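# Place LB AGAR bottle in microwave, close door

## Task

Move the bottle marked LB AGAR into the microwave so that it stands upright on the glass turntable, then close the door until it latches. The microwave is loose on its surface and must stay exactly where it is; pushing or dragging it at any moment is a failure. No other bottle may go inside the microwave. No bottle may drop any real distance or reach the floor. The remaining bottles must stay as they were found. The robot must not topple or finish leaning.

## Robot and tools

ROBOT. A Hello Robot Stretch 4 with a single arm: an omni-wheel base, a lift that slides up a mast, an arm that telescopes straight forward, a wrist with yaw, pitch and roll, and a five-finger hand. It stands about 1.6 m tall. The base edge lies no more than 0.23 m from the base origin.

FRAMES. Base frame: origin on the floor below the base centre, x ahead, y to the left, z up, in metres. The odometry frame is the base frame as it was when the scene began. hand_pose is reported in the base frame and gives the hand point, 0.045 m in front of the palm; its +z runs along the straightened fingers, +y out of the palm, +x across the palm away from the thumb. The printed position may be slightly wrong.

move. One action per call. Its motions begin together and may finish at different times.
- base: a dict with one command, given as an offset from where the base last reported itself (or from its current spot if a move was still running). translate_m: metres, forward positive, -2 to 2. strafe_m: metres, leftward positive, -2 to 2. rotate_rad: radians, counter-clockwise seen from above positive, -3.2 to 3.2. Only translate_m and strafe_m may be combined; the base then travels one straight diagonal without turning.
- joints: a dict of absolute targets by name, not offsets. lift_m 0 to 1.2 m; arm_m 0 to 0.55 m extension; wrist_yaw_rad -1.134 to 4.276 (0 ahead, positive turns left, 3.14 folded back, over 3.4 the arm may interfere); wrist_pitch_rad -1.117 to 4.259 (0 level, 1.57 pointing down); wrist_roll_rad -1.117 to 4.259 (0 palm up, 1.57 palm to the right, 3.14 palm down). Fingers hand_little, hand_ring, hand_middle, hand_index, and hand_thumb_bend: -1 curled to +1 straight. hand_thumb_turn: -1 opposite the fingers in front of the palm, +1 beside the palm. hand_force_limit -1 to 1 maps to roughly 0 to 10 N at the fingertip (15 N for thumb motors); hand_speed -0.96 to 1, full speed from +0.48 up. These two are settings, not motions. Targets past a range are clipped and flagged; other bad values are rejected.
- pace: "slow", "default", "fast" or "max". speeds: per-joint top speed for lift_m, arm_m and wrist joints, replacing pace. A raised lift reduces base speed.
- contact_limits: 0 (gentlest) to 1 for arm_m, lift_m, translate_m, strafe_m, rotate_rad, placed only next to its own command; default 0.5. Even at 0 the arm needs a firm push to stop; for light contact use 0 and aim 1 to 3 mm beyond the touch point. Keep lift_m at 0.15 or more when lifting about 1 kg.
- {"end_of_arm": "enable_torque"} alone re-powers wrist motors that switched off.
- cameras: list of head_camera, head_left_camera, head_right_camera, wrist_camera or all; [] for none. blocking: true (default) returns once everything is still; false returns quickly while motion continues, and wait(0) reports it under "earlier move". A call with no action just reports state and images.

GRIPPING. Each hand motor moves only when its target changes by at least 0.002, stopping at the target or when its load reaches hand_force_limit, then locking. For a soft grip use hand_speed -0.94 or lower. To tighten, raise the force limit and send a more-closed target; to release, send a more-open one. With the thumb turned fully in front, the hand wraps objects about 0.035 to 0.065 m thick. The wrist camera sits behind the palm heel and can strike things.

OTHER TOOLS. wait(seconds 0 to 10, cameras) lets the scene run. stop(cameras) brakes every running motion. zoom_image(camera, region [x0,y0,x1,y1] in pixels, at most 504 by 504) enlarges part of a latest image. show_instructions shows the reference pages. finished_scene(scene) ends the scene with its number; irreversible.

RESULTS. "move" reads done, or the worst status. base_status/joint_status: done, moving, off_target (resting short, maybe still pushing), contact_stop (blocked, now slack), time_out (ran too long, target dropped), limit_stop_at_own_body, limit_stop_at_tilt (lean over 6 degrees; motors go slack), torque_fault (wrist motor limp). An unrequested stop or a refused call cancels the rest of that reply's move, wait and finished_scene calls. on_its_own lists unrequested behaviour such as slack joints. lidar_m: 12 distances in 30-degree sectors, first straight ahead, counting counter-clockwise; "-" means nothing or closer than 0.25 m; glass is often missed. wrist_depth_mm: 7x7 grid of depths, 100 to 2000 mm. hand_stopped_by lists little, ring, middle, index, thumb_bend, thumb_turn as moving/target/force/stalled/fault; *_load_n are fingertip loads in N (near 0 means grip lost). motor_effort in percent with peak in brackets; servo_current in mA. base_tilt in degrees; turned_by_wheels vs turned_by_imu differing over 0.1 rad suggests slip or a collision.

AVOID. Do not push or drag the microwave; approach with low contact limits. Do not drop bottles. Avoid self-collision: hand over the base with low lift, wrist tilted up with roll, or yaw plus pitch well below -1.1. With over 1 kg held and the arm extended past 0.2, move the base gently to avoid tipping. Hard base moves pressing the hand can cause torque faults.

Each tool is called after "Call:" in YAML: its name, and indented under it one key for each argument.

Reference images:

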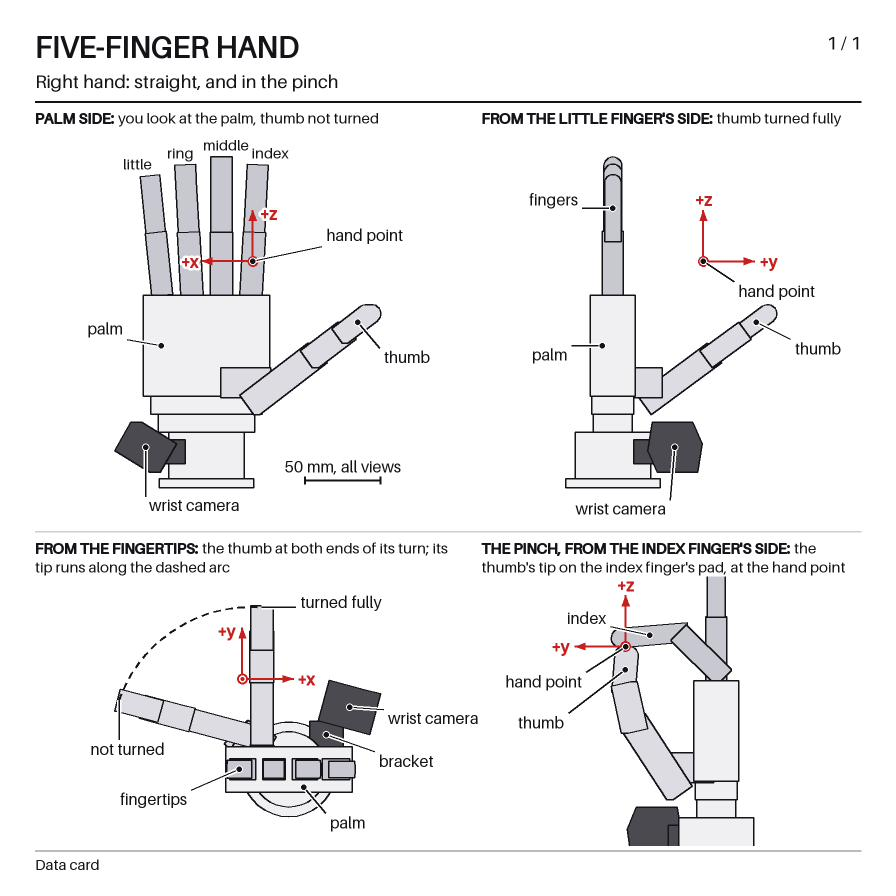

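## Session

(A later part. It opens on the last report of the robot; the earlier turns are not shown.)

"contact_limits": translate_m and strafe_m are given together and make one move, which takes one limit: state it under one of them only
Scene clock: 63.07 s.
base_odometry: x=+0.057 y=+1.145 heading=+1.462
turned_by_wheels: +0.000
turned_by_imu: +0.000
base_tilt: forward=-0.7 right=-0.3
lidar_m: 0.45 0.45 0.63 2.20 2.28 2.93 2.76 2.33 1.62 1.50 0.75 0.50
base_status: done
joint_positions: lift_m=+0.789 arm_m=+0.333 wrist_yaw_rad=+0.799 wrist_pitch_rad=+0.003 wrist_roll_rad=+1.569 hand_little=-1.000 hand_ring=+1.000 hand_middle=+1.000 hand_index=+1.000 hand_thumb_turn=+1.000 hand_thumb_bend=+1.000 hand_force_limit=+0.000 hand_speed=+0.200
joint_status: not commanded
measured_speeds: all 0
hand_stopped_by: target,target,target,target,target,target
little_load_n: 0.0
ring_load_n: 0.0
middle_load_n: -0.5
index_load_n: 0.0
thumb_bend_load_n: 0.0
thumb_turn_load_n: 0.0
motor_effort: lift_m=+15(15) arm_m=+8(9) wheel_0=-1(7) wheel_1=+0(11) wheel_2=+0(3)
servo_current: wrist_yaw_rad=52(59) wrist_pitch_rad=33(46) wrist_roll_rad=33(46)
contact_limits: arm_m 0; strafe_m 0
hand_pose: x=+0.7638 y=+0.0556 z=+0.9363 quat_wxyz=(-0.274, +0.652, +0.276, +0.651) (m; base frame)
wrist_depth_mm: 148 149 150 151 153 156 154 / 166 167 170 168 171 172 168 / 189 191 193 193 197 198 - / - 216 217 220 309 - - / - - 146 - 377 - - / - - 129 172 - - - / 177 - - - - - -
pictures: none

Call:
move:
  base: {"translate_m": -0.13, "strafe_m": 0.08}
  pace: "slow"
  contact_limits: {"translate_m": 0.1}
  cameras: ["wrist_camera", "head_camera"]

Call:
zoom_image:
  camera: "head_camera"
  region: [60, 170, 280, 390]

Scene clock: 66.03 s.
move: done
base_odometry: x=-0.036 y=+1.024 heading=+1.462
turned_by_wheels: +0.000
turned_by_imu: +0.001
base_tilt: forward=-0.7 right=-0.3
lidar_m: 0.59 0.62 0.82 2.12 2.17 2.76 2.63 2.47 1.76 1.60 0.93 0.62
base_status: done
joint_positions: lift_m=+0.789 arm_m=+0.333 wrist_yaw_rad=+0.799 wrist_pitch_rad=+0.003 wrist_roll_rad=+1.569 hand_little=-1.000 hand_ring=+1.000 hand_middle=+1.000 hand_index=+1.000 hand_thumb_turn=+1.000 hand_thumb_bend=+1.000 hand_force_limit=+0.000 hand_speed=+0.200
joint_status: not commanded
measured_speeds: all 0
hand_stopped_by: target,target,target,target,target,target
little_load_n: 0.0
ring_load_n: 0.0
middle_load_n: 0.0
index_load_n: -0.5
thumb_bend_load_n: 0.0
thumb_turn_load_n: 0.0
motor_effort: lift_m=+15(16) arm_m=+8(8) wheel_0=-2(7) wheel_1=+2(8) wheel_2=+2(7)
servo_current: wrist_yaw_rad=33(59) wrist_pitch_rad=39(46) wrist_roll_rad=26(46)
contact_limits: arm_m 0; translate_m 0.1
hand_pose: x=+0.7638 y=+0.0556 z=+0.9363 quat_wxyz=(-0.274, +0.652, +0.276, +0.651) (m; base frame)
wrist_depth_mm: - 315 375 307 329 - - / - - 554 - 379 - - / - - - - 424 - - / - - - - - - - / - - 146 - 342 - - / - 208 129 171 211 - - / 193 193 - - - - -
pictures: head_camera, wrist_camera
camera_calibration:
wrist_camera: T_world_to_cam=[[0.00338486, 0.00098653, -0.999994, 0.957842], [-0.724627, 0.689139, -0.00177291, 0.51118], [0.689133, 0.724628, 0.00304751, -0.403832], [0, 0, 0, 1]] pos_world=[0.645466, -0.0605916, 0.959973]

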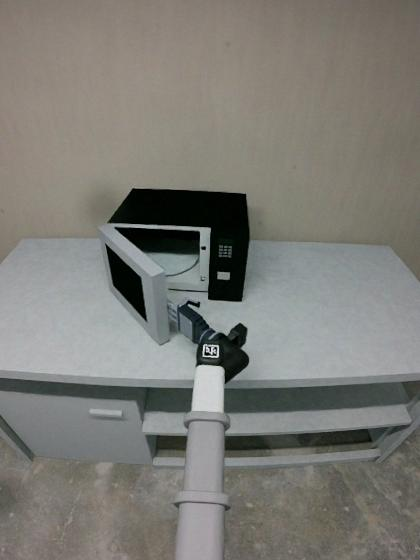

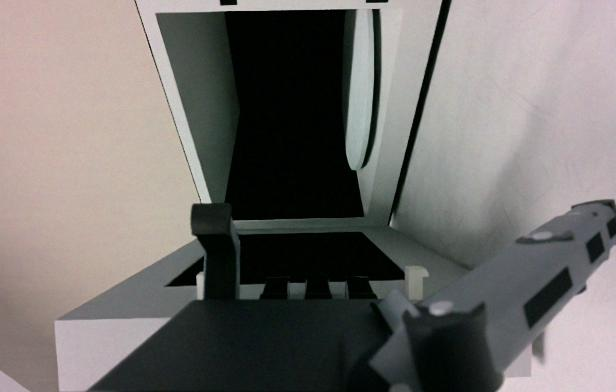

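Scaled by 2.291 from the camera's 420x560 image, which has a finer 600x800 frame.

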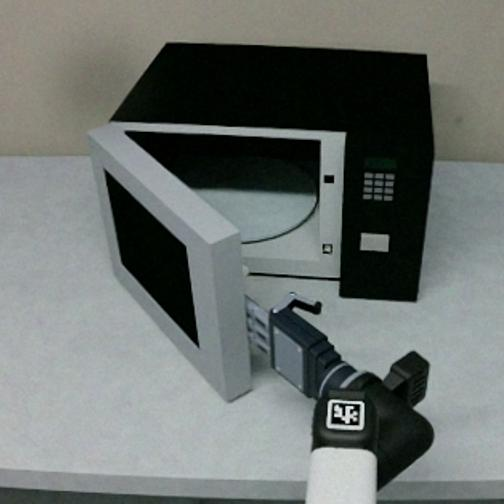

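Call:
move:
  base: {"translate_m": -0.02, "strafe_m": 0.15}
  pace: "slow"
  contact_limits: {"translate_m": 0.1}
  cameras: ["wrist_camera", "head_camera"]

Call:
zoom_image:
  camera: "head_camera"
  region: [60, 170, 280, 390]

Scene clock: 69.07 s.
move: done
base_odometry: x=-0.188 y=+1.021 heading=+1.462
turned_by_wheels: +0.000
turned_by_imu: +0.000
base_tilt: forward=-0.7 right=-0.3
lidar_m: 0.60 0.62 0.83 1.95 1.99 2.66 2.63 2.65 1.88 1.74 0.93 0.65
base_status: done
joint_positions: lift_m=+0.789 arm_m=+0.333 wrist_yaw_rad=+0.799 wrist_pitch_rad=+0.003 wrist_roll_rad=+1.569 hand_little=-1.000 hand_ring=+1.000 hand_middle=+1.000 hand_index=+1.000 hand_thumb_turn=+1.000 hand_thumb_bend=+1.000 hand_force_limit=+0.000 hand_speed=+0.200
joint_status: not commanded
measured_speeds: all 0
hand_stopped_by: target,target,target,target,target,target
little_load_n: 0.0
ring_load_n: 0.0
middle_load_n: -0.5
index_load_n: 0.0
thumb_bend_load_n: 0.0
thumb_turn_load_n: 0.0
motor_effort: lift_m=+15(16) arm_m=+8(8) wheel_0=-1(7) wheel_1=+2(9) wheel_2=+1(6)
servo_current: wrist_yaw_rad=39(59) wrist_pitch_rad=39(46) wrist_roll_rad=39(46)
contact_limits: arm_m 0; translate_m 0.1
hand_pose: x=+0.7638 y=+0.0556 z=+0.9363 quat_wxyz=(-0.274, +0.652, +0.276, +0.651) (m; base frame)
wrist_depth_mm: - 343 - - 384 - - / - - - - 392 - - / - - 410 413 415 - - / - - - - 317 - - / - - 146 - 265 253 - / - 216 128 171 - - - / 181 191 - - - - -
pictures: head_camera, wrist_camera
camera_calibration:
wrist_camera: T_world_to_cam=[[0.00338486, 0.00098653, -0.999994, 0.957842], [-0.724627, 0.689139, -0.00177291, 0.51118], [0.689133, 0.724628, 0.00304751, -0.403832], [0, 0, 0, 1]] pos_world=[0.645466, -0.0605916, 0.959973]

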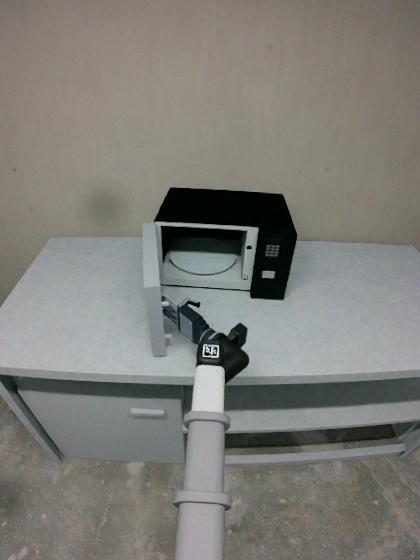

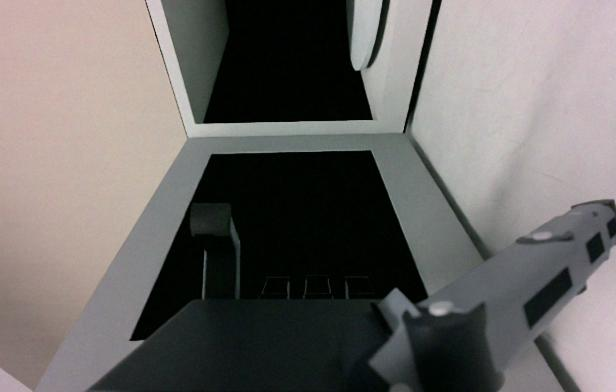

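Scaled by 2.291 from the camera's 420x560 image, which has a finer 600x800 frame.

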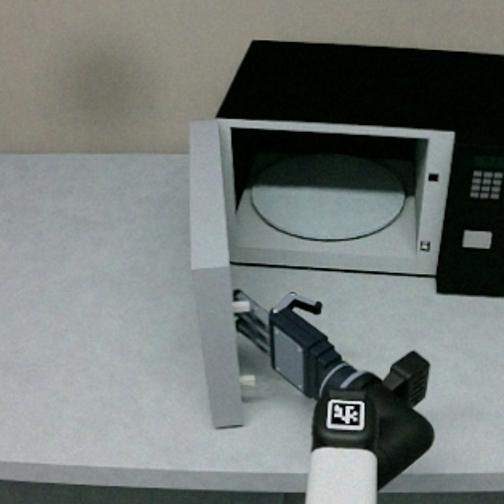

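Call:
move:
  base: {"strafe_m": 0.09}
  pace: "slow"
  contact_limits: {"strafe_m": 0.0}
  cameras: ["wrist_camera", "head_camera"]

Call:
zoom_image:
  camera: "head_camera"
  region: [100, 170, 320, 390]

Scene clock: 71.37 s.
move: done
base_odometry: x=-0.277 y=+1.030 heading=+1.462
turned_by_wheels: +0.000
turned_by_imu: +0.000
base_tilt: forward=-0.8 right=-0.3
lidar_m: 0.56 0.60 0.85 1.89 1.95 2.54 2.64 2.66 1.97 1.84 0.92 0.64
base_status: done
joint_positions: lift_m=+0.789 arm_m=+0.333 wrist_yaw_rad=+0.799 wrist_pitch_rad=+0.003 wrist_roll_rad=+1.569 hand_little=-1.000 hand_ring=+1.000 hand_middle=+1.000 hand_index=+1.000 hand_thumb_turn=+1.000 hand_thumb_bend=+1.000 hand_force_limit=+0.000 hand_speed=+0.200
joint_status: not commanded
measured_speeds: all 0
hand_stopped_by: target,target,target,target,target,target
little_load_n: 0.0
ring_load_n: 0.0
middle_load_n: 0.0
index_load_n: 0.0
thumb_bend_load_n: 0.0
thumb_turn_load_n: 0.0
motor_effort: lift_m=+15(15) arm_m=+8(8) wheel_0=-1(8) wheel_1=+1(11) wheel_2=+0(4)
servo_current: wrist_yaw_rad=39(59) wrist_pitch_rad=26(46) wrist_roll_rad=26(46)
contact_limits: arm_m 0; strafe_m 0
hand_pose: x=+0.7638 y=+0.0556 z=+0.9363 quat_wxyz=(-0.274, +0.652, +0.276, +0.651) (m; base frame)
wrist_depth_mm: - - - - 362 - - / - - 345 353 343 - - / - - - - 301 - - / - - - - 267 270 - / - 238 146 - - 242 - / - 221 128 172 - - - / - - - - - - -
pictures: head_camera, wrist_camera
camera_calibration:
wrist_camera: T_world_to_cam=[[0.00338486, 0.00098653, -0.999994, 0.957842], [-0.724627, 0.689139, -0.00177291, 0.51118], [0.689133, 0.724628, 0.00304751, -0.403832], [0, 0, 0, 1]] pos_world=[0.645466, -0.0605916, 0.959973]

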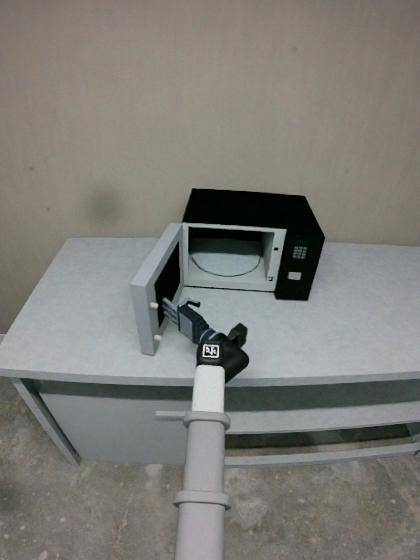

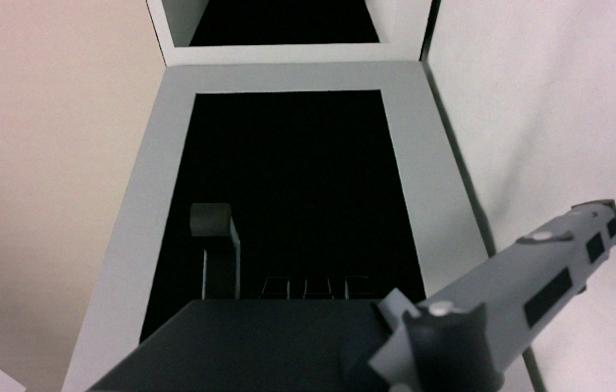

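Scaled by 2.291 from the camera's 420x560 image, which has a finer 600x800 frame.

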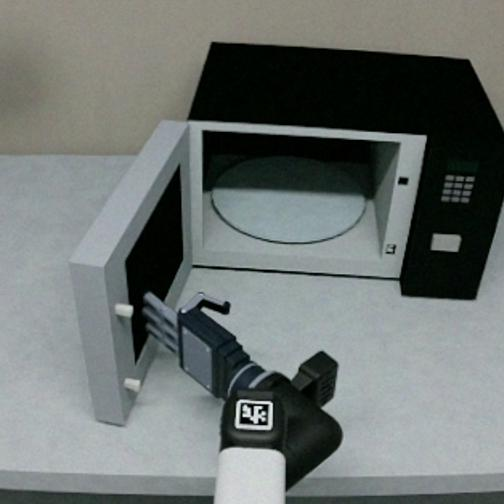

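Call:
move:
  base: {"strafe_m": -0.15}

Call:
move:
  joints: {"arm_m": 0.0, "wrist_yaw_rad": 0.0, "hand_little": 1, "hand_thumb_turn": -1}
  cameras: ["head_camera"]

Call:
zoom_image:
  camera: "head_camera"
  region: [80, 170, 300, 390]

Scene clock: 75.03 s.
move: done
base_odometry: x=-0.128 y=+1.014 heading=+1.462
turned_by_wheels: +0.000
turned_by_imu: +0.001
base_tilt: forward=-0.7 right=-0.3
lidar_m: 0.61 0.61 0.86 2.00 2.10 2.75 2.62 2.59 1.82 1.70 0.92 0.64
base_status: done
joint_positions: lift_m=+0.789 arm_m=+0.333 wrist_yaw_rad=+0.799 wrist_pitch_rad=+0.003 wrist_roll_rad=+1.569 hand_little=-1.000 hand_ring=+1.000 hand_middle=+1.000 hand_index=+1.000 hand_thumb_turn=+1.000 hand_thumb_bend=+1.000 hand_force_limit=+0.000 hand_speed=+0.200
joint_status: not commanded
measured_speeds: all 0
hand_stopped_by: target,target,target,target,target,target
little_load_n: 0.0
ring_load_n: 0.0
middle_load_n: 0.0
index_load_n: 0.0
thumb_bend_load_n: 0.0
thumb_turn_load_n: 0.0
motor_effort: lift_m=+15(15) arm_m=+8(8) wheel_0=+1(9) wheel_1=+2(11) wheel_2=+0(4)
servo_current: wrist_yaw_rad=39(59) wrist_pitch_rad=39(46) wrist_roll_rad=39(46)
contact_limits: arm_m 0
hand_pose: x=+0.7638 y=+0.0556 z=+0.9363 quat_wxyz=(-0.274, +0.652, +0.276, +0.651) (m; base frame)
wrist_depth_mm: - 343 559 - 351 - - / - - - - 397 - - / - - - - 455 - - / - - 459 455 449 - - / - - 146 - 407 - - / - - 129 172 373 - - / - - - - - - -
pictures: none

Scene clock: 77.13 s.
move: done
base_odometry: x=-0.128 y=+1.014 heading=+1.462
turned_by_wheels: +0.000
turned_by_imu: +0.000
base_tilt: forward=-0.7 right=-0.3
lidar_m: 0.59 0.63 0.85 2.02 2.09 2.74 2.60 2.58 1.83 1.68 0.92 0.66
base_status: not commanded
joint_positions: lift_m=+0.789 arm_m=+0.001 wrist_yaw_rad=+0.001 wrist_pitch_rad=+0.003 wrist_roll_rad=+1.569 hand_little=+1.000 hand_ring=+1.000 hand_middle=+1.000 hand_index=+1.000 hand_thumb_turn=-1.000 hand_thumb_bend=+1.000 hand_force_limit=+0.000 hand_speed=+0.200
joint_status: all done
measured_speeds: all 0
hand_stopped_by: target,target,target,target,target,target
little_load_n: 0.0
ring_load_n: 0.0
middle_load_n: 0.0
index_load_n: 0.0
thumb_bend_load_n: 0.0
thumb_turn_load_n: 0.0
motor_effort: lift_m=+15(15) arm_m=-8(13) wheel_0=+1(1) wheel_1=+2(2) wheel_2=+0(1)
servo_current: wrist_yaw_rad=52(104) wrist_pitch_rad=33(39) wrist_roll_rad=33(46)
hand_pose: x=+0.3937 y=-0.1473 z=+0.9363 quat_wxyz=(+0.000, +0.708, +0.001, +0.706) (m; base frame)
wrist_depth_mm: - - - - - - - / - - - 108 - - - / - - - - - - - / - - - - - - - / - - - - - - - / - - 129 172 - - - / - - - - - - -
pictures: head_camera

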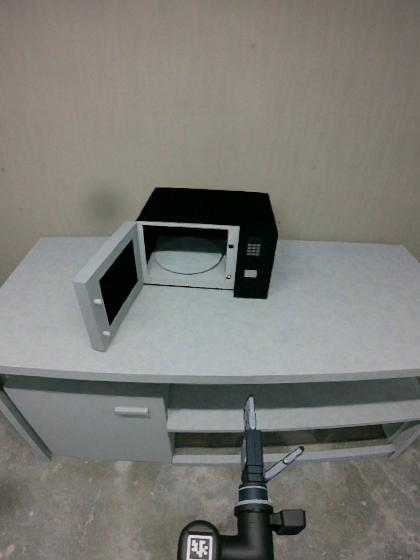

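Scaled by 2.291 from the camera's 420x560 image, which has a finer 600x800 frame.

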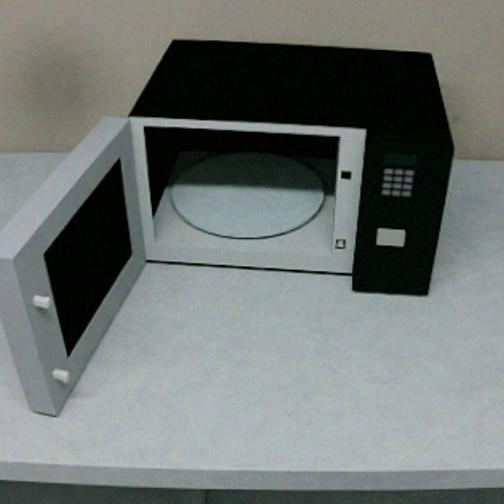

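Call:
move:
  base: {"rotate_rad": -3.035}

Call:
move:
  base: {"translate_m": 1.85, "strafe_m": -0.2}
  cameras: ["head_camera"]

Scene clock: 80.33 s.
move: done
base_odometry: x=-0.128 y=+1.014 heading=-1.573
turned_by_wheels: -3.035
turned_by_imu: -3.049
base_tilt: forward=-0.7 right=-0.3
lidar_m: 2.56 2.34 1.75 1.69 0.84 0.63 0.59 0.62 0.92 2.02 2.14 2.61
base_status: done
joint_positions: lift_m=+0.789 arm_m=+0.001 wrist_yaw_rad=+0.001 wrist_pitch_rad=+0.003 wrist_roll_rad=+1.569 hand_little=+1.000 hand_ring=+1.000 hand_middle=+1.000 hand_index=+1.000 hand_thumb_turn=-1.000 hand_thumb_bend=+1.000 hand_force_limit=+0.000 hand_speed=+0.200
joint_status: not commanded
measured_speeds: all 0
hand_stopped_by: target,target,target,target,target,target
little_load_n: 0.0
ring_load_n: 0.5
middle_load_n: 0.0
index_load_n: 0.0
thumb_bend_load_n: 0.0
thumb_turn_load_n: 0.0
motor_effort: lift_m=+16(16) arm_m=-8(9) wheel_0=+0(7) wheel_1=-1(12) wheel_2=+0(9)
servo_current: wrist_yaw_rad=39(59) wrist_pitch_rad=33(46) wrist_roll_rad=33(46)
hand_pose: x=+0.3937 y=-0.1474 z=+0.9362 quat_wxyz=(+0.000, +0.708, +0.001, +0.706) (m; base frame)
wrist_depth_mm: - - - - - - - / - - - - - - - / - - - - - - - / - - - - - - - / - - - - - - - / - - 173 172 - - - / - - - - - - -
pictures: none

Scene clock: 88.00 s.
move: done
base_odometry: x=-0.331 y=-0.835 heading=-1.573
turned_by_wheels: +0.000
turned_by_imu: -0.005
base_tilt: forward=-0.7 right=-0.3
lidar_m: 0.69 0.72 1.04 1.82 1.94 2.60 2.51 2.64 1.99 1.90 0.96 0.70
base_status: done
joint_positions: lift_m=+0.789 arm_m=+0.001 wrist_yaw_rad=+0.001 wrist_pitch_rad=+0.003 wrist_roll_rad=+1.569 hand_little=+1.000 hand_ring=+1.000 hand_middle=+1.000 hand_index=+1.000 hand_thumb_turn=-1.000 hand_thumb_bend=+1.000 hand_force_limit=+0.000 hand_speed=+0.200
joint_status: not commanded
measured_speeds: all 0
hand_stopped_by: target,target,target,target,target,target
little_load_n: 0.0
ring_load_n: 0.0
middle_load_n: 0.0
index_load_n: 0.0
thumb_bend_load_n: 0.0
thumb_turn_load_n: 0.0
motor_effort: lift_m=+15(16) arm_m=-8(9) wheel_0=+1(7) wheel_1=+1(12) wheel_2=+1(11)
servo_current: wrist_yaw_rad=39(52) wrist_pitch_rad=39(46) wrist_roll_rad=39(46)
hand_pose: x=+0.3937 y=-0.1474 z=+0.9362 quat_wxyz=(+0.000, +0.708, +0.001, +0.706) (m; base frame)
wrist_depth_mm: - - - - - - - / - - - 108 - - - / - - - - - - - / - - - - - - - / - - - - - - - / - - 128 172 - - - / - - - - - - -
pictures: head_camera

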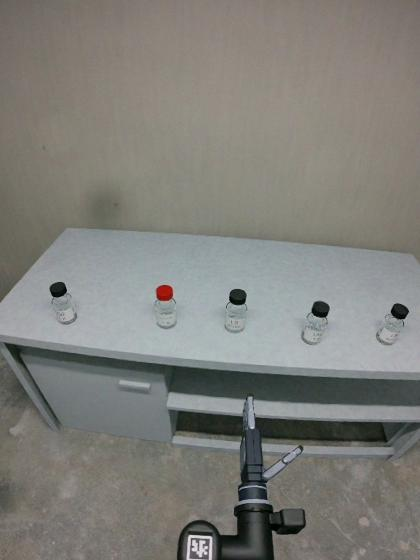

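Call:
zoom_image:
  camera: "head_camera"
  region: [205, 280, 265, 340]

Call:
zoom_image:
  camera: "head_camera"
  region: [290, 290, 350, 350]

Call:
zoom_image:
  camera: "head_camera"
  region: [360, 290, 420, 350]

Call:
zoom_image:
  camera: "head_camera"
  region: [40, 270, 190, 340]

Scaled by 8.400 from the camera's 420x560 image, which has a finer 600x800 frame.

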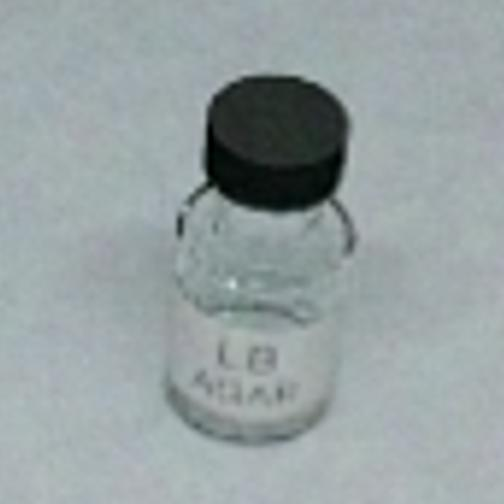

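Scaled by 8.400 from the camera's 420x560 image, which has a finer 600x800 frame.

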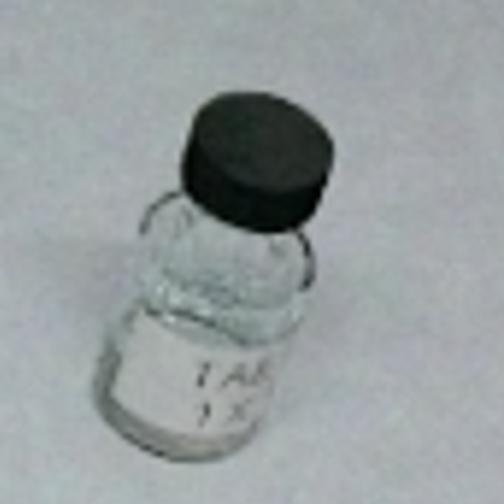

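Scaled by 8.400 from the camera's 420x560 image, which has a finer 600x800 frame.

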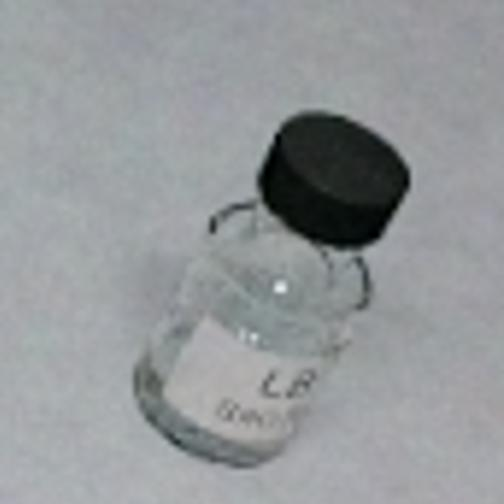

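Scaled by 3.360 from the camera's 420x560 image, which has a finer 600x800 frame.

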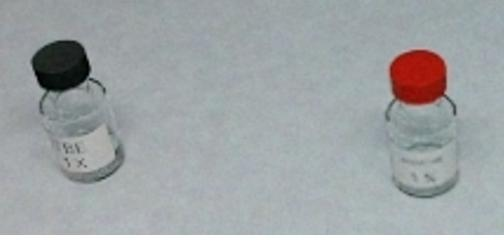

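Call:
move:
  base: {"translate_m": 0.2, "strafe_m": 0.059}
  joints: {"lift_m": 0.7208}
  cameras: ["head_camera", "wrist_camera", "head_left_camera", "head_right_camera"]

Call:
zoom_image:
  camera: "head_camera"
  region: [180, 290, 300, 440]

Scene clock: 91.80 s.
move: done
base_odometry: x=-0.273 y=-1.036 heading=-1.572
turned_by_wheels: +0.000
turned_by_imu: +0.000
base_tilt: forward=-0.8 right=-0.3
lidar_m: 0.49 0.50 0.73 1.72 1.89 2.60 2.74 2.75 2.01 1.93 0.68 0.49
base_status: done
joint_positions: lift_m=+0.721 arm_m=+0.001 wrist_yaw_rad=+0.001 wrist_pitch_rad=+0.003 wrist_roll_rad=+1.569 hand_little=+1.000 hand_ring=+1.000 hand_middle=+1.000 hand_index=+1.000 hand_thumb_turn=-1.000 hand_thumb_bend=+1.000 hand_force_limit=+0.000 hand_speed=+0.200
joint_status: all done
measured_speeds: all 0
hand_stopped_by: target,target,target,target,target,target
little_load_n: 0.0
ring_load_n: 0.5
middle_load_n: 0.0
index_load_n: 0.0
thumb_bend_load_n: 0.0
thumb_turn_load_n: 0.0
motor_effort: lift_m=+15(17) arm_m=-8(9) wheel_0=+2(4) wheel_1=-1(13) wheel_2=+2(10)
servo_current: wrist_yaw_rad=39(52) wrist_pitch_rad=39(46) wrist_roll_rad=46(46)
hand_pose: x=+0.3937 y=-0.1474 z=+0.8681 quat_wxyz=(+0.000, +0.708, +0.001, +0.706) (m; base frame)
wrist_depth_mm: - - - - - - - / - - - 108 - - - / - - - - - - - / - - - - - - - / - - - - - - - / - - 129 172 - - - / - - - - - - -
pictures: head_camera, head_left_camera, head_right_camera, wrist_camera
camera_calibration:
wrist_camera: T_world_to_cam=[[0.00306997, -0.00173445, -0.999994, 0.890819], [-0.0129017, 0.999915, -0.00177392, 0.14834], [0.999912, 0.0129071, 0.00304734, -0.228659], [0, 0, 0, 1]] pos_world=[0.227818, -0.143831, 0.891773]

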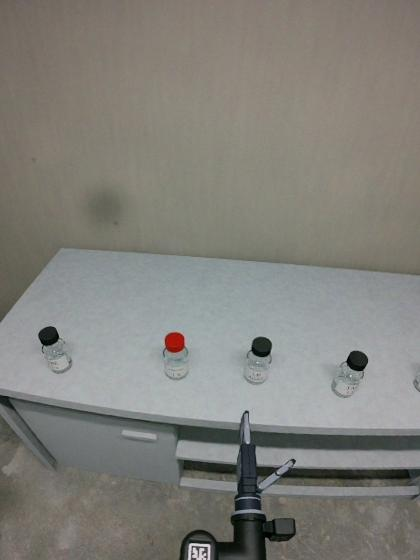

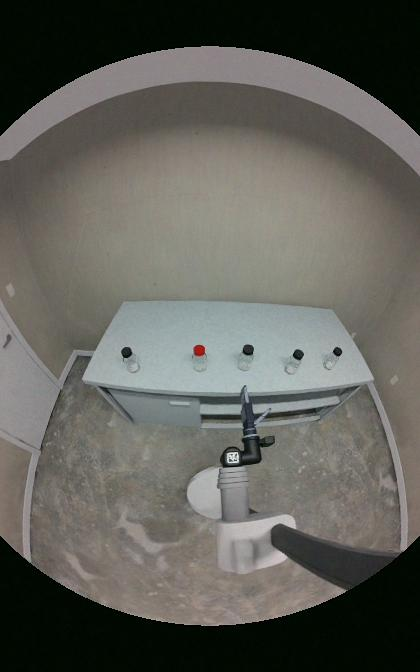

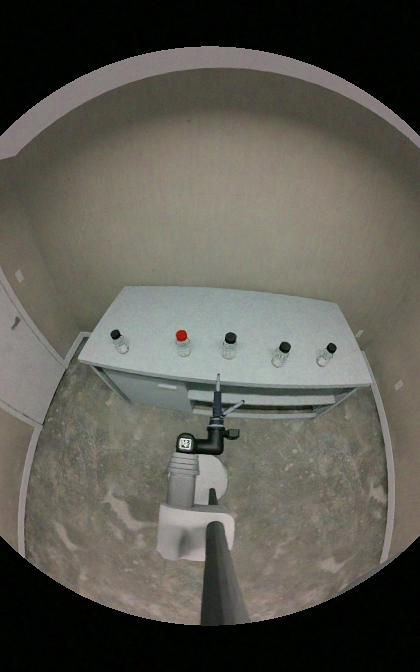

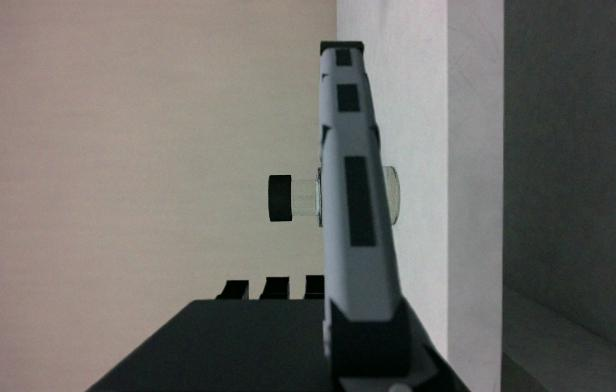

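Scaled by 3.360 from the camera's 420x560 image, which has a finer 600x800 frame.

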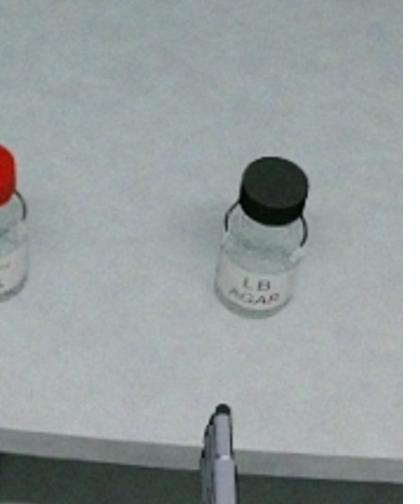

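Call:
zoom_image:
  camera: "wrist_camera"
  region: [240, 140, 460, 260]

Scaled by 2.291.

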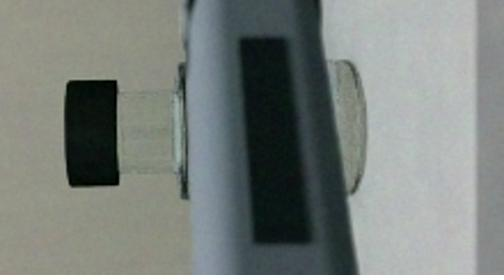

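Call:
move:
  base: {"strafe_m": 0.005}
  joints: {"lift_m": 0.695, "arm_m": 0.11}
  cameras: ["head_camera", "wrist_camera"]

Call:
zoom_image:
  camera: "head_camera"
  region: [190, 300, 310, 450]

Call:
zoom_image:
  camera: "wrist_camera"
  region: [200, 100, 520, 340]

Scene clock: 95.20 s.
move: done
base_odometry: x=-0.268 y=-1.036 heading=-1.572
turned_by_wheels: +0.000
turned_by_imu: +0.000
base_tilt: forward=-0.6 right=-0.3
lidar_m: 0.48 0.51 0.72 1.75 1.85 2.60 2.76 2.77 2.04 1.96 0.68 0.51
base_status: done
joint_positions: lift_m=+0.695 arm_m=+0.110 wrist_yaw_rad=+0.001 wrist_pitch_rad=+0.003 wrist_roll_rad=+1.569 hand_little=+1.000 hand_ring=+1.000 hand_middle=+1.000 hand_index=+1.000 hand_thumb_turn=-1.000 hand_thumb_bend=+1.000 hand_force_limit=+0.000 hand_speed=+0.200
joint_status: all done
measured_speeds: all 0
hand_stopped_by: target,target,target,target,target,target
little_load_n: -0.5
ring_load_n: 0.0
middle_load_n: 0.0
index_load_n: 0.0
thumb_bend_load_n: 0.0
thumb_turn_load_n: 0.0
motor_effort: lift_m=+15(18) arm_m=+8(14) wheel_0=+0(5) wheel_1=-1(8) wheel_2=+0(4)
servo_current: wrist_yaw_rad=46(52) wrist_pitch_rad=46(46) wrist_roll_rad=33(52)
hand_pose: x=+0.5021 y=-0.1475 z=+0.8423 quat_wxyz=(+0.000, +0.708, +0.001, +0.706) (m; base frame)
wrist_depth_mm: - - - - - 154 154 / - - - 108 - 155 155 / - - - - - 157 157 / - - 293 - - 158 158 / - - - - - 159 160 / - - 129 172 - 160 161 / - - - - - 162 162
pictures: head_camera, wrist_camera
camera_calibration:
wrist_camera: T_world_to_cam=[[0.00306909, -0.00173599, -0.999994, 0.864686], [-0.0124017, 0.999922, -0.00177393, 0.149524], [0.999918, 0.0124071, 0.00304732, -0.337044], [0, 0, 0, 1]] pos_world=[0.336217, -0.143829, 0.865973]

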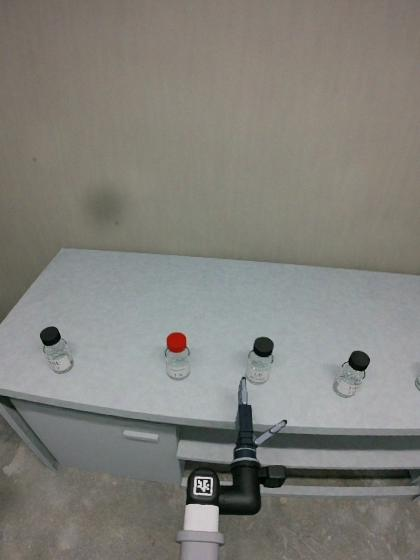

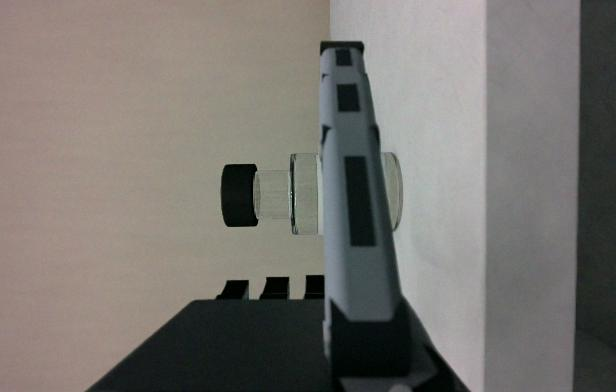

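Scaled by 3.360 from the camera's 420x560 image, which has a finer 600x800 frame.

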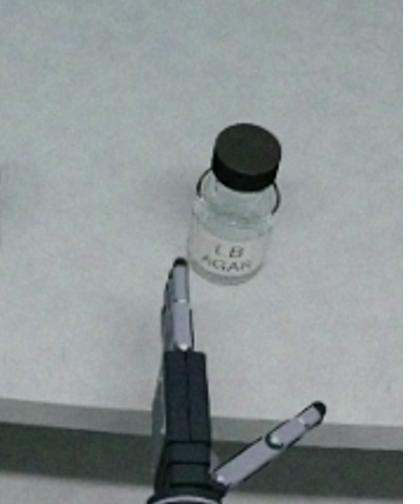

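Scaled by 1.575.

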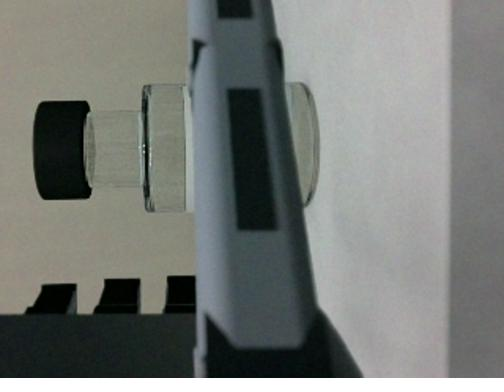

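Call:
move:
  base: {"strafe_m": -0.002}
  joints: {"lift_m": 0.682}

Call:
move:
  joints: {"arm_m": 0.228}
  pace: "slow"
  contact_limits: {"arm_m": 0.0}
  cameras: ["head_camera", "wrist_camera", "head_right_camera"]

Call:
zoom_image:
  camera: "head_camera"
  region: [190, 300, 310, 450]

Call:
zoom_image:
  camera: "head_right_camera"
  region: [180, 300, 280, 420]

Scene clock: 97.03 s.
move: done
base_odometry: x=-0.270 y=-1.036 heading=-1.573
turned_by_wheels: +0.000
turned_by_imu: +0.000
base_tilt: forward=-0.7 right=-0.3
lidar_m: 0.47 0.53 0.74 1.74 1.86 2.58 2.76 2.72 2.03 1.95 0.69 0.52
base_status: done
joint_positions: lift_m=+0.682 arm_m=+0.110 wrist_yaw_rad=+0.001 wrist_pitch_rad=+0.003 wrist_roll_rad=+1.569 hand_little=+1.000 hand_ring=+1.000 hand_middle=+1.000 hand_index=+1.000 hand_thumb_turn=-1.000 hand_thumb_bend=+1.000 hand_force_limit=+0.000 hand_speed=+0.200
joint_status: all done
measured_speeds: all 0
hand_stopped_by: target,target,target,target,target,target
little_load_n: 0.0
ring_load_n: 0.0
middle_load_n: 0.0
index_load_n: 0.0
thumb_bend_load_n: 0.0
thumb_turn_load_n: 0.0
motor_effort: lift_m=+14(16) arm_m=+8(8) wheel_0=-1(5) wheel_1=-1(10) wheel_2=+0(1)
servo_current: wrist_yaw_rad=46(52) wrist_pitch_rad=33(39) wrist_roll_rad=39(39)
hand_pose: x=+0.5021 y=-0.1475 z=+0.8293 quat_wxyz=(+0.000, +0.708, +0.001, +0.706) (m; base frame)
wrist_depth_mm: - - - - - 154 154 / - - - 108 - 155 156 / - - - - - 156 157 / - - 287 - - 158 159 / - - - - - 159 160 / - - 129 172 - 160 - / - - - - - 162 -
pictures: none

Scene clock: 99.50 s.
move: done
base_odometry: x=-0.270 y=-1.036 heading=-1.573
turned_by_wheels: +0.000
turned_by_imu: +0.000
base_tilt: forward=-0.7 right=-0.3
lidar_m: 0.48 0.54 0.75 1.72 1.86 2.59 2.73 2.76 2.04 1.95 0.67 0.51
base_status: not commanded
joint_positions: lift_m=+0.682 arm_m=+0.228 wrist_yaw_rad=+0.001 wrist_pitch_rad=+0.003 wrist_roll_rad=+1.569 hand_little=+1.000 hand_ring=+1.000 hand_middle=+1.000 hand_index=+1.000 hand_thumb_turn=-1.000 hand_thumb_bend=+1.000 hand_force_limit=+0.000 hand_speed=+0.200
joint_status: all done
measured_speeds: all 0
hand_stopped_by: target,target,target,target,target,target
little_load_n: 0.0
ring_load_n: 0.0
middle_load_n: 0.0
index_load_n: 0.0
thumb_bend_load_n: 0.0
thumb_turn_load_n: 0.5
motor_effort: lift_m=+15(15) arm_m=+8(13) wheel_0=-1(1) wheel_1=-1(1) wheel_2=+0(1)
servo_current: wrist_yaw_rad=39(52) wrist_pitch_rad=39(46) wrist_roll_rad=20(46)
contact_limits: arm_m 0
hand_pose: x=+0.6201 y=-0.1475 z=+0.8293 quat_wxyz=(+0.000, +0.708, +0.001, +0.706) (m; base frame)
wrist_depth_mm: - - - - - 134 - / - - - 108 - 126 - / - - - - - 127 - / - 168 180 - - 138 - / - - - - - 138 - / - - 129 172 - 121 - / - - - - - 121 -
pictures: head_camera, head_right_camera, wrist_camera
camera_calibration:
wrist_camera: T_world_to_cam=[[0.00306909, -0.00173599, -0.999994, 0.851324], [-0.0124017, 0.999922, -0.00177393, 0.150964], [0.999918, 0.0124071, 0.00304732, -0.454994], [0, 0, 0, 1]] pos_world=[0.454217, -0.143829, 0.852973]

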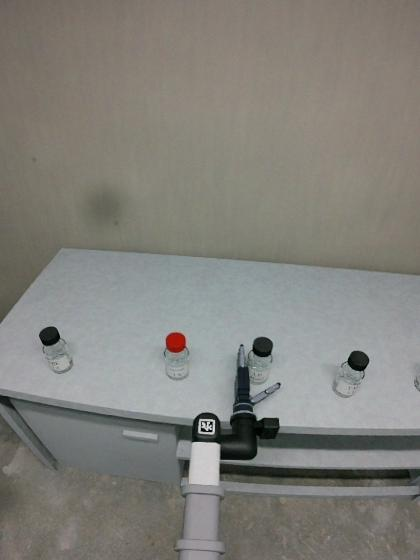

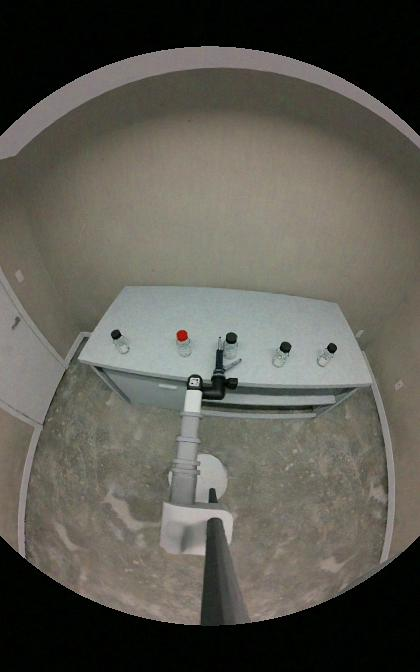

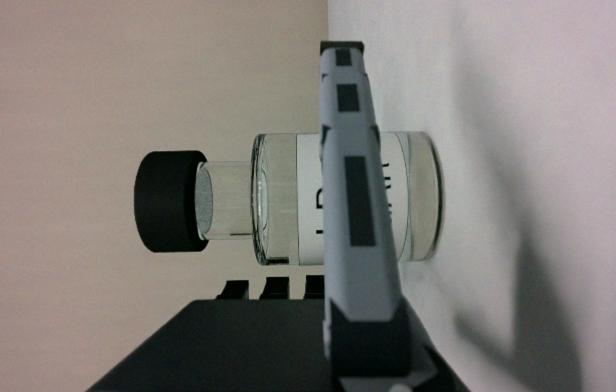

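Scaled by 3.360 from the camera's 420x560 image, which has a finer 600x800 frame.

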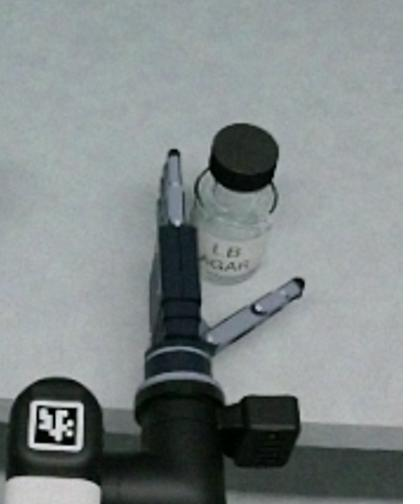

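Scaled by 4.200 from the camera's 420x672 image, which has a finer 600x960 frame.

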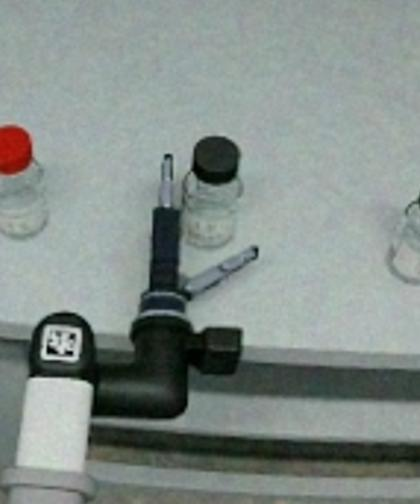

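Call:
move:
  joints: {"arm_m": 0.243}
  pace: "slow"
  contact_limits: {"arm_m": 0.0}

Call:
move:
  joints: {"hand_little": 0.3, "hand_ring": 0.3, "hand_middle": 0.3, "hand_index": 0.3, "hand_speed": -0.6}

Call:
move:
  joints: {"hand_little": -1, "hand_ring": -1, "hand_middle": -1, "hand_index": -1, "hand_speed": -0.92, "hand_force_limit": -0.3}
  cameras: ["head_camera", "wrist_camera", "head_right_camera"]

Call:
zoom_image:
  camera: "head_camera"
  region: [190, 300, 310, 450]

Scene clock: 101.27 s.
move: done
base_odometry: x=-0.270 y=-1.036 heading=-1.573
turned_by_wheels: +0.000
turned_by_imu: +0.000
base_tilt: forward=-0.7 right=-0.3
lidar_m: 0.49 0.51 0.75 1.73 1.84 2.57 2.75 2.74 2.05 1.93 0.68 0.52
base_status: not commanded
joint_positions: lift_m=+0.682 arm_m=+0.243 wrist_yaw_rad=+0.001 wrist_pitch_rad=+0.003 wrist_roll_rad=+1.569 hand_little=+1.000 hand_ring=+1.000 hand_middle=+1.000 hand_index=+1.000 hand_thumb_turn=-1.000 hand_thumb_bend=+1.000 hand_force_limit=+0.000 hand_speed=+0.200
joint_status: all done
measured_speeds: all 0
hand_stopped_by: target,target,target,target,target,target
little_load_n: 0.0
ring_load_n: 0.0
middle_load_n: 0.0
index_load_n: 0.0
thumb_bend_load_n: 0.0
thumb_turn_load_n: 0.0
motor_effort: lift_m=+15(15) arm_m=+8(14) wheel_0=-1(1) wheel_1=-1(1) wheel_2=+0(0)
servo_current: wrist_yaw_rad=39(46) wrist_pitch_rad=33(46) wrist_roll_rad=33(46)
contact_limits: arm_m 0
hand_pose: x=+0.6351 y=-0.1475 z=+0.8293 quat_wxyz=(+0.000, +0.708, +0.001, +0.706) (m; base frame)
wrist_depth_mm: - - - - - 134 - / - - - 108 - 126 - / - - - - - 126 - / - 152 180 - - 138 - / - 157 - - - 138 - / - - 128 172 - 121 - / - - - - - 122 -
pictures: none

Scene clock: 102.37 s.
move: done
base_odometry: x=-0.270 y=-1.036 heading=-1.573
turned_by_wheels: +0.000
turned_by_imu: +0.000
base_tilt: forward=-0.7 right=-0.3
lidar_m: 0.47 0.52 0.74 1.74 1.88 2.63 2.75 2.73 2.05 1.97 0.68 0.51
base_status: not commanded
joint_positions: lift_m=+0.682 arm_m=+0.243 wrist_yaw_rad=+0.001 wrist_pitch_rad=+0.003 wrist_roll_rad=+1.569 hand_little=+0.300 hand_ring=+0.300 hand_middle=+0.300 hand_index=+0.300 hand_thumb_turn=-1.000 hand_thumb_bend=+1.000 hand_force_limit=+0.000 hand_speed=-0.600
joint_status: all done
measured_speeds: all 0
hand_stopped_by: target,target,target,target,target,target
little_load_n: 0.0
ring_load_n: 0.0
middle_load_n: 0.0
index_load_n: 0.0
thumb_bend_load_n: 0.0
thumb_turn_load_n: 0.0
motor_effort: lift_m=+15(15) arm_m=+8(9) wheel_0=-1(1) wheel_1=-1(1) wheel_2=+0(0)
servo_current: wrist_yaw_rad=39(46) wrist_pitch_rad=26(39) wrist_roll_rad=46(46)
contact_limits: arm_m 0
hand_pose: x=+0.6351 y=-0.1475 z=+0.8293 quat_wxyz=(+0.000, +0.708, +0.001, +0.706) (m; base frame)
wrist_depth_mm: - - - - - 134 - / - - - 116 - 126 - / - 140 - - - 127 - / - 141 181 139 - 138 - / - - 180 176 - 138 - / - - 128 128 - 121 - / - - - - - 121 -
pictures: none

Scene clock: 107.73 s.
move: off_target
base_odometry: x=-0.270 y=-1.036 heading=-1.573
turned_by_wheels: +0.000
turned_by_imu: +0.001
base_tilt: forward=-0.8 right=-0.2
lidar_m: 0.48 0.49 0.77 1.73 1.85 2.59 2.77 2.74 2.03 1.96 0.66 0.51
base_status: not commanded
joint_positions: lift_m=+0.682 arm_m=+0.243 wrist_yaw_rad=+0.001 wrist_pitch_rad=+0.003 wrist_roll_rad=+1.569 hand_little=-0.132 hand_ring=+0.138 hand_middle=+0.152 hand_index=+0.153 hand_thumb_turn=-1.000 hand_thumb_bend=+1.001 hand_force_limit=-0.300 hand_speed=-0.920
joint_status: hand_little off_target (ended at -0.132, target -1.000); hand_ring off_target (ended at +0.138, target -1.000); hand_middle off_target (ended at +0.152, target -1.000); hand_index off_target (ended at +0.153, target -1.000); the others done
measured_speeds: all 0
hand_stopped_by: force,force,force,force,target,target
little_load_n: 4.0
ring_load_n: 3.5
middle_load_n: 2.0
index_load_n: 4.0
thumb_bend_load_n: 2.0
thumb_turn_load_n: 2.5
motor_effort: lift_m=+15(15) arm_m=+8(8) wheel_0=-1(1) wheel_1=-1(1) wheel_2=+0(0)
servo_current: wrist_yaw_rad=46(52) wrist_pitch_rad=33(46) wrist_roll_rad=26(46)
contact_limits: arm_m 0
hand_pose: x=+0.6351 y=-0.1475 z=+0.8293 quat_wxyz=(+0.000, +0.708, +0.001, +0.706) (m; base frame)
wrist_depth_mm: - - - - - 133 - / - 136 - - - 125 - / - 130 - - - 119 - / - 137 169 138 - 138 - / - - 167 172 - 138 - / - - 129 153 - 121 - / - - - - - 121 -
pictures: head_camera, head_right_camera, wrist_camera
camera_calibration:
wrist_camera: T_world_to_cam=[[0.00306909, -0.00173599, -0.999994, 0.851278], [-0.0124017, 0.999922, -0.00177393, 0.15115], [0.999918, 0.0124071, 0.00304732, -0.469993], [0, 0, 0, 1]] pos_world=[0.469217, -0.143829, 0.852973]

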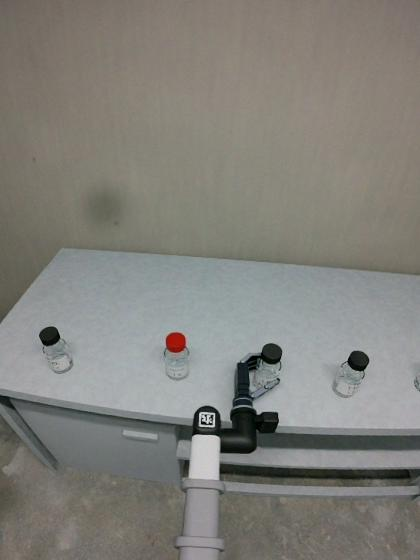

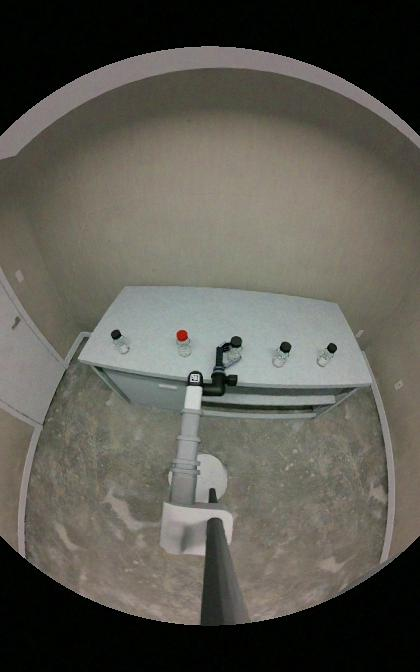

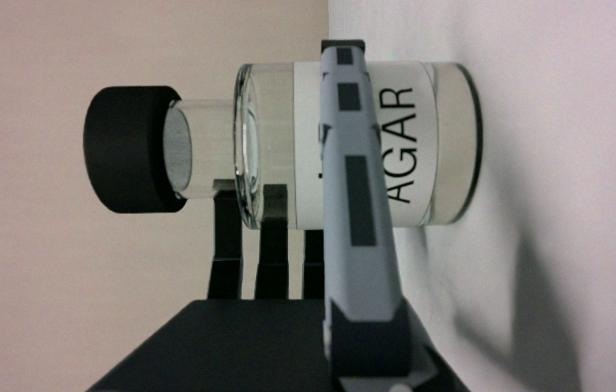

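Scaled by 3.360 from the camera's 420x560 image, which has a finer 600x800 frame.

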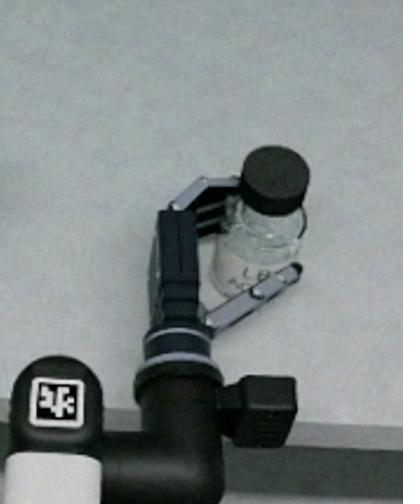

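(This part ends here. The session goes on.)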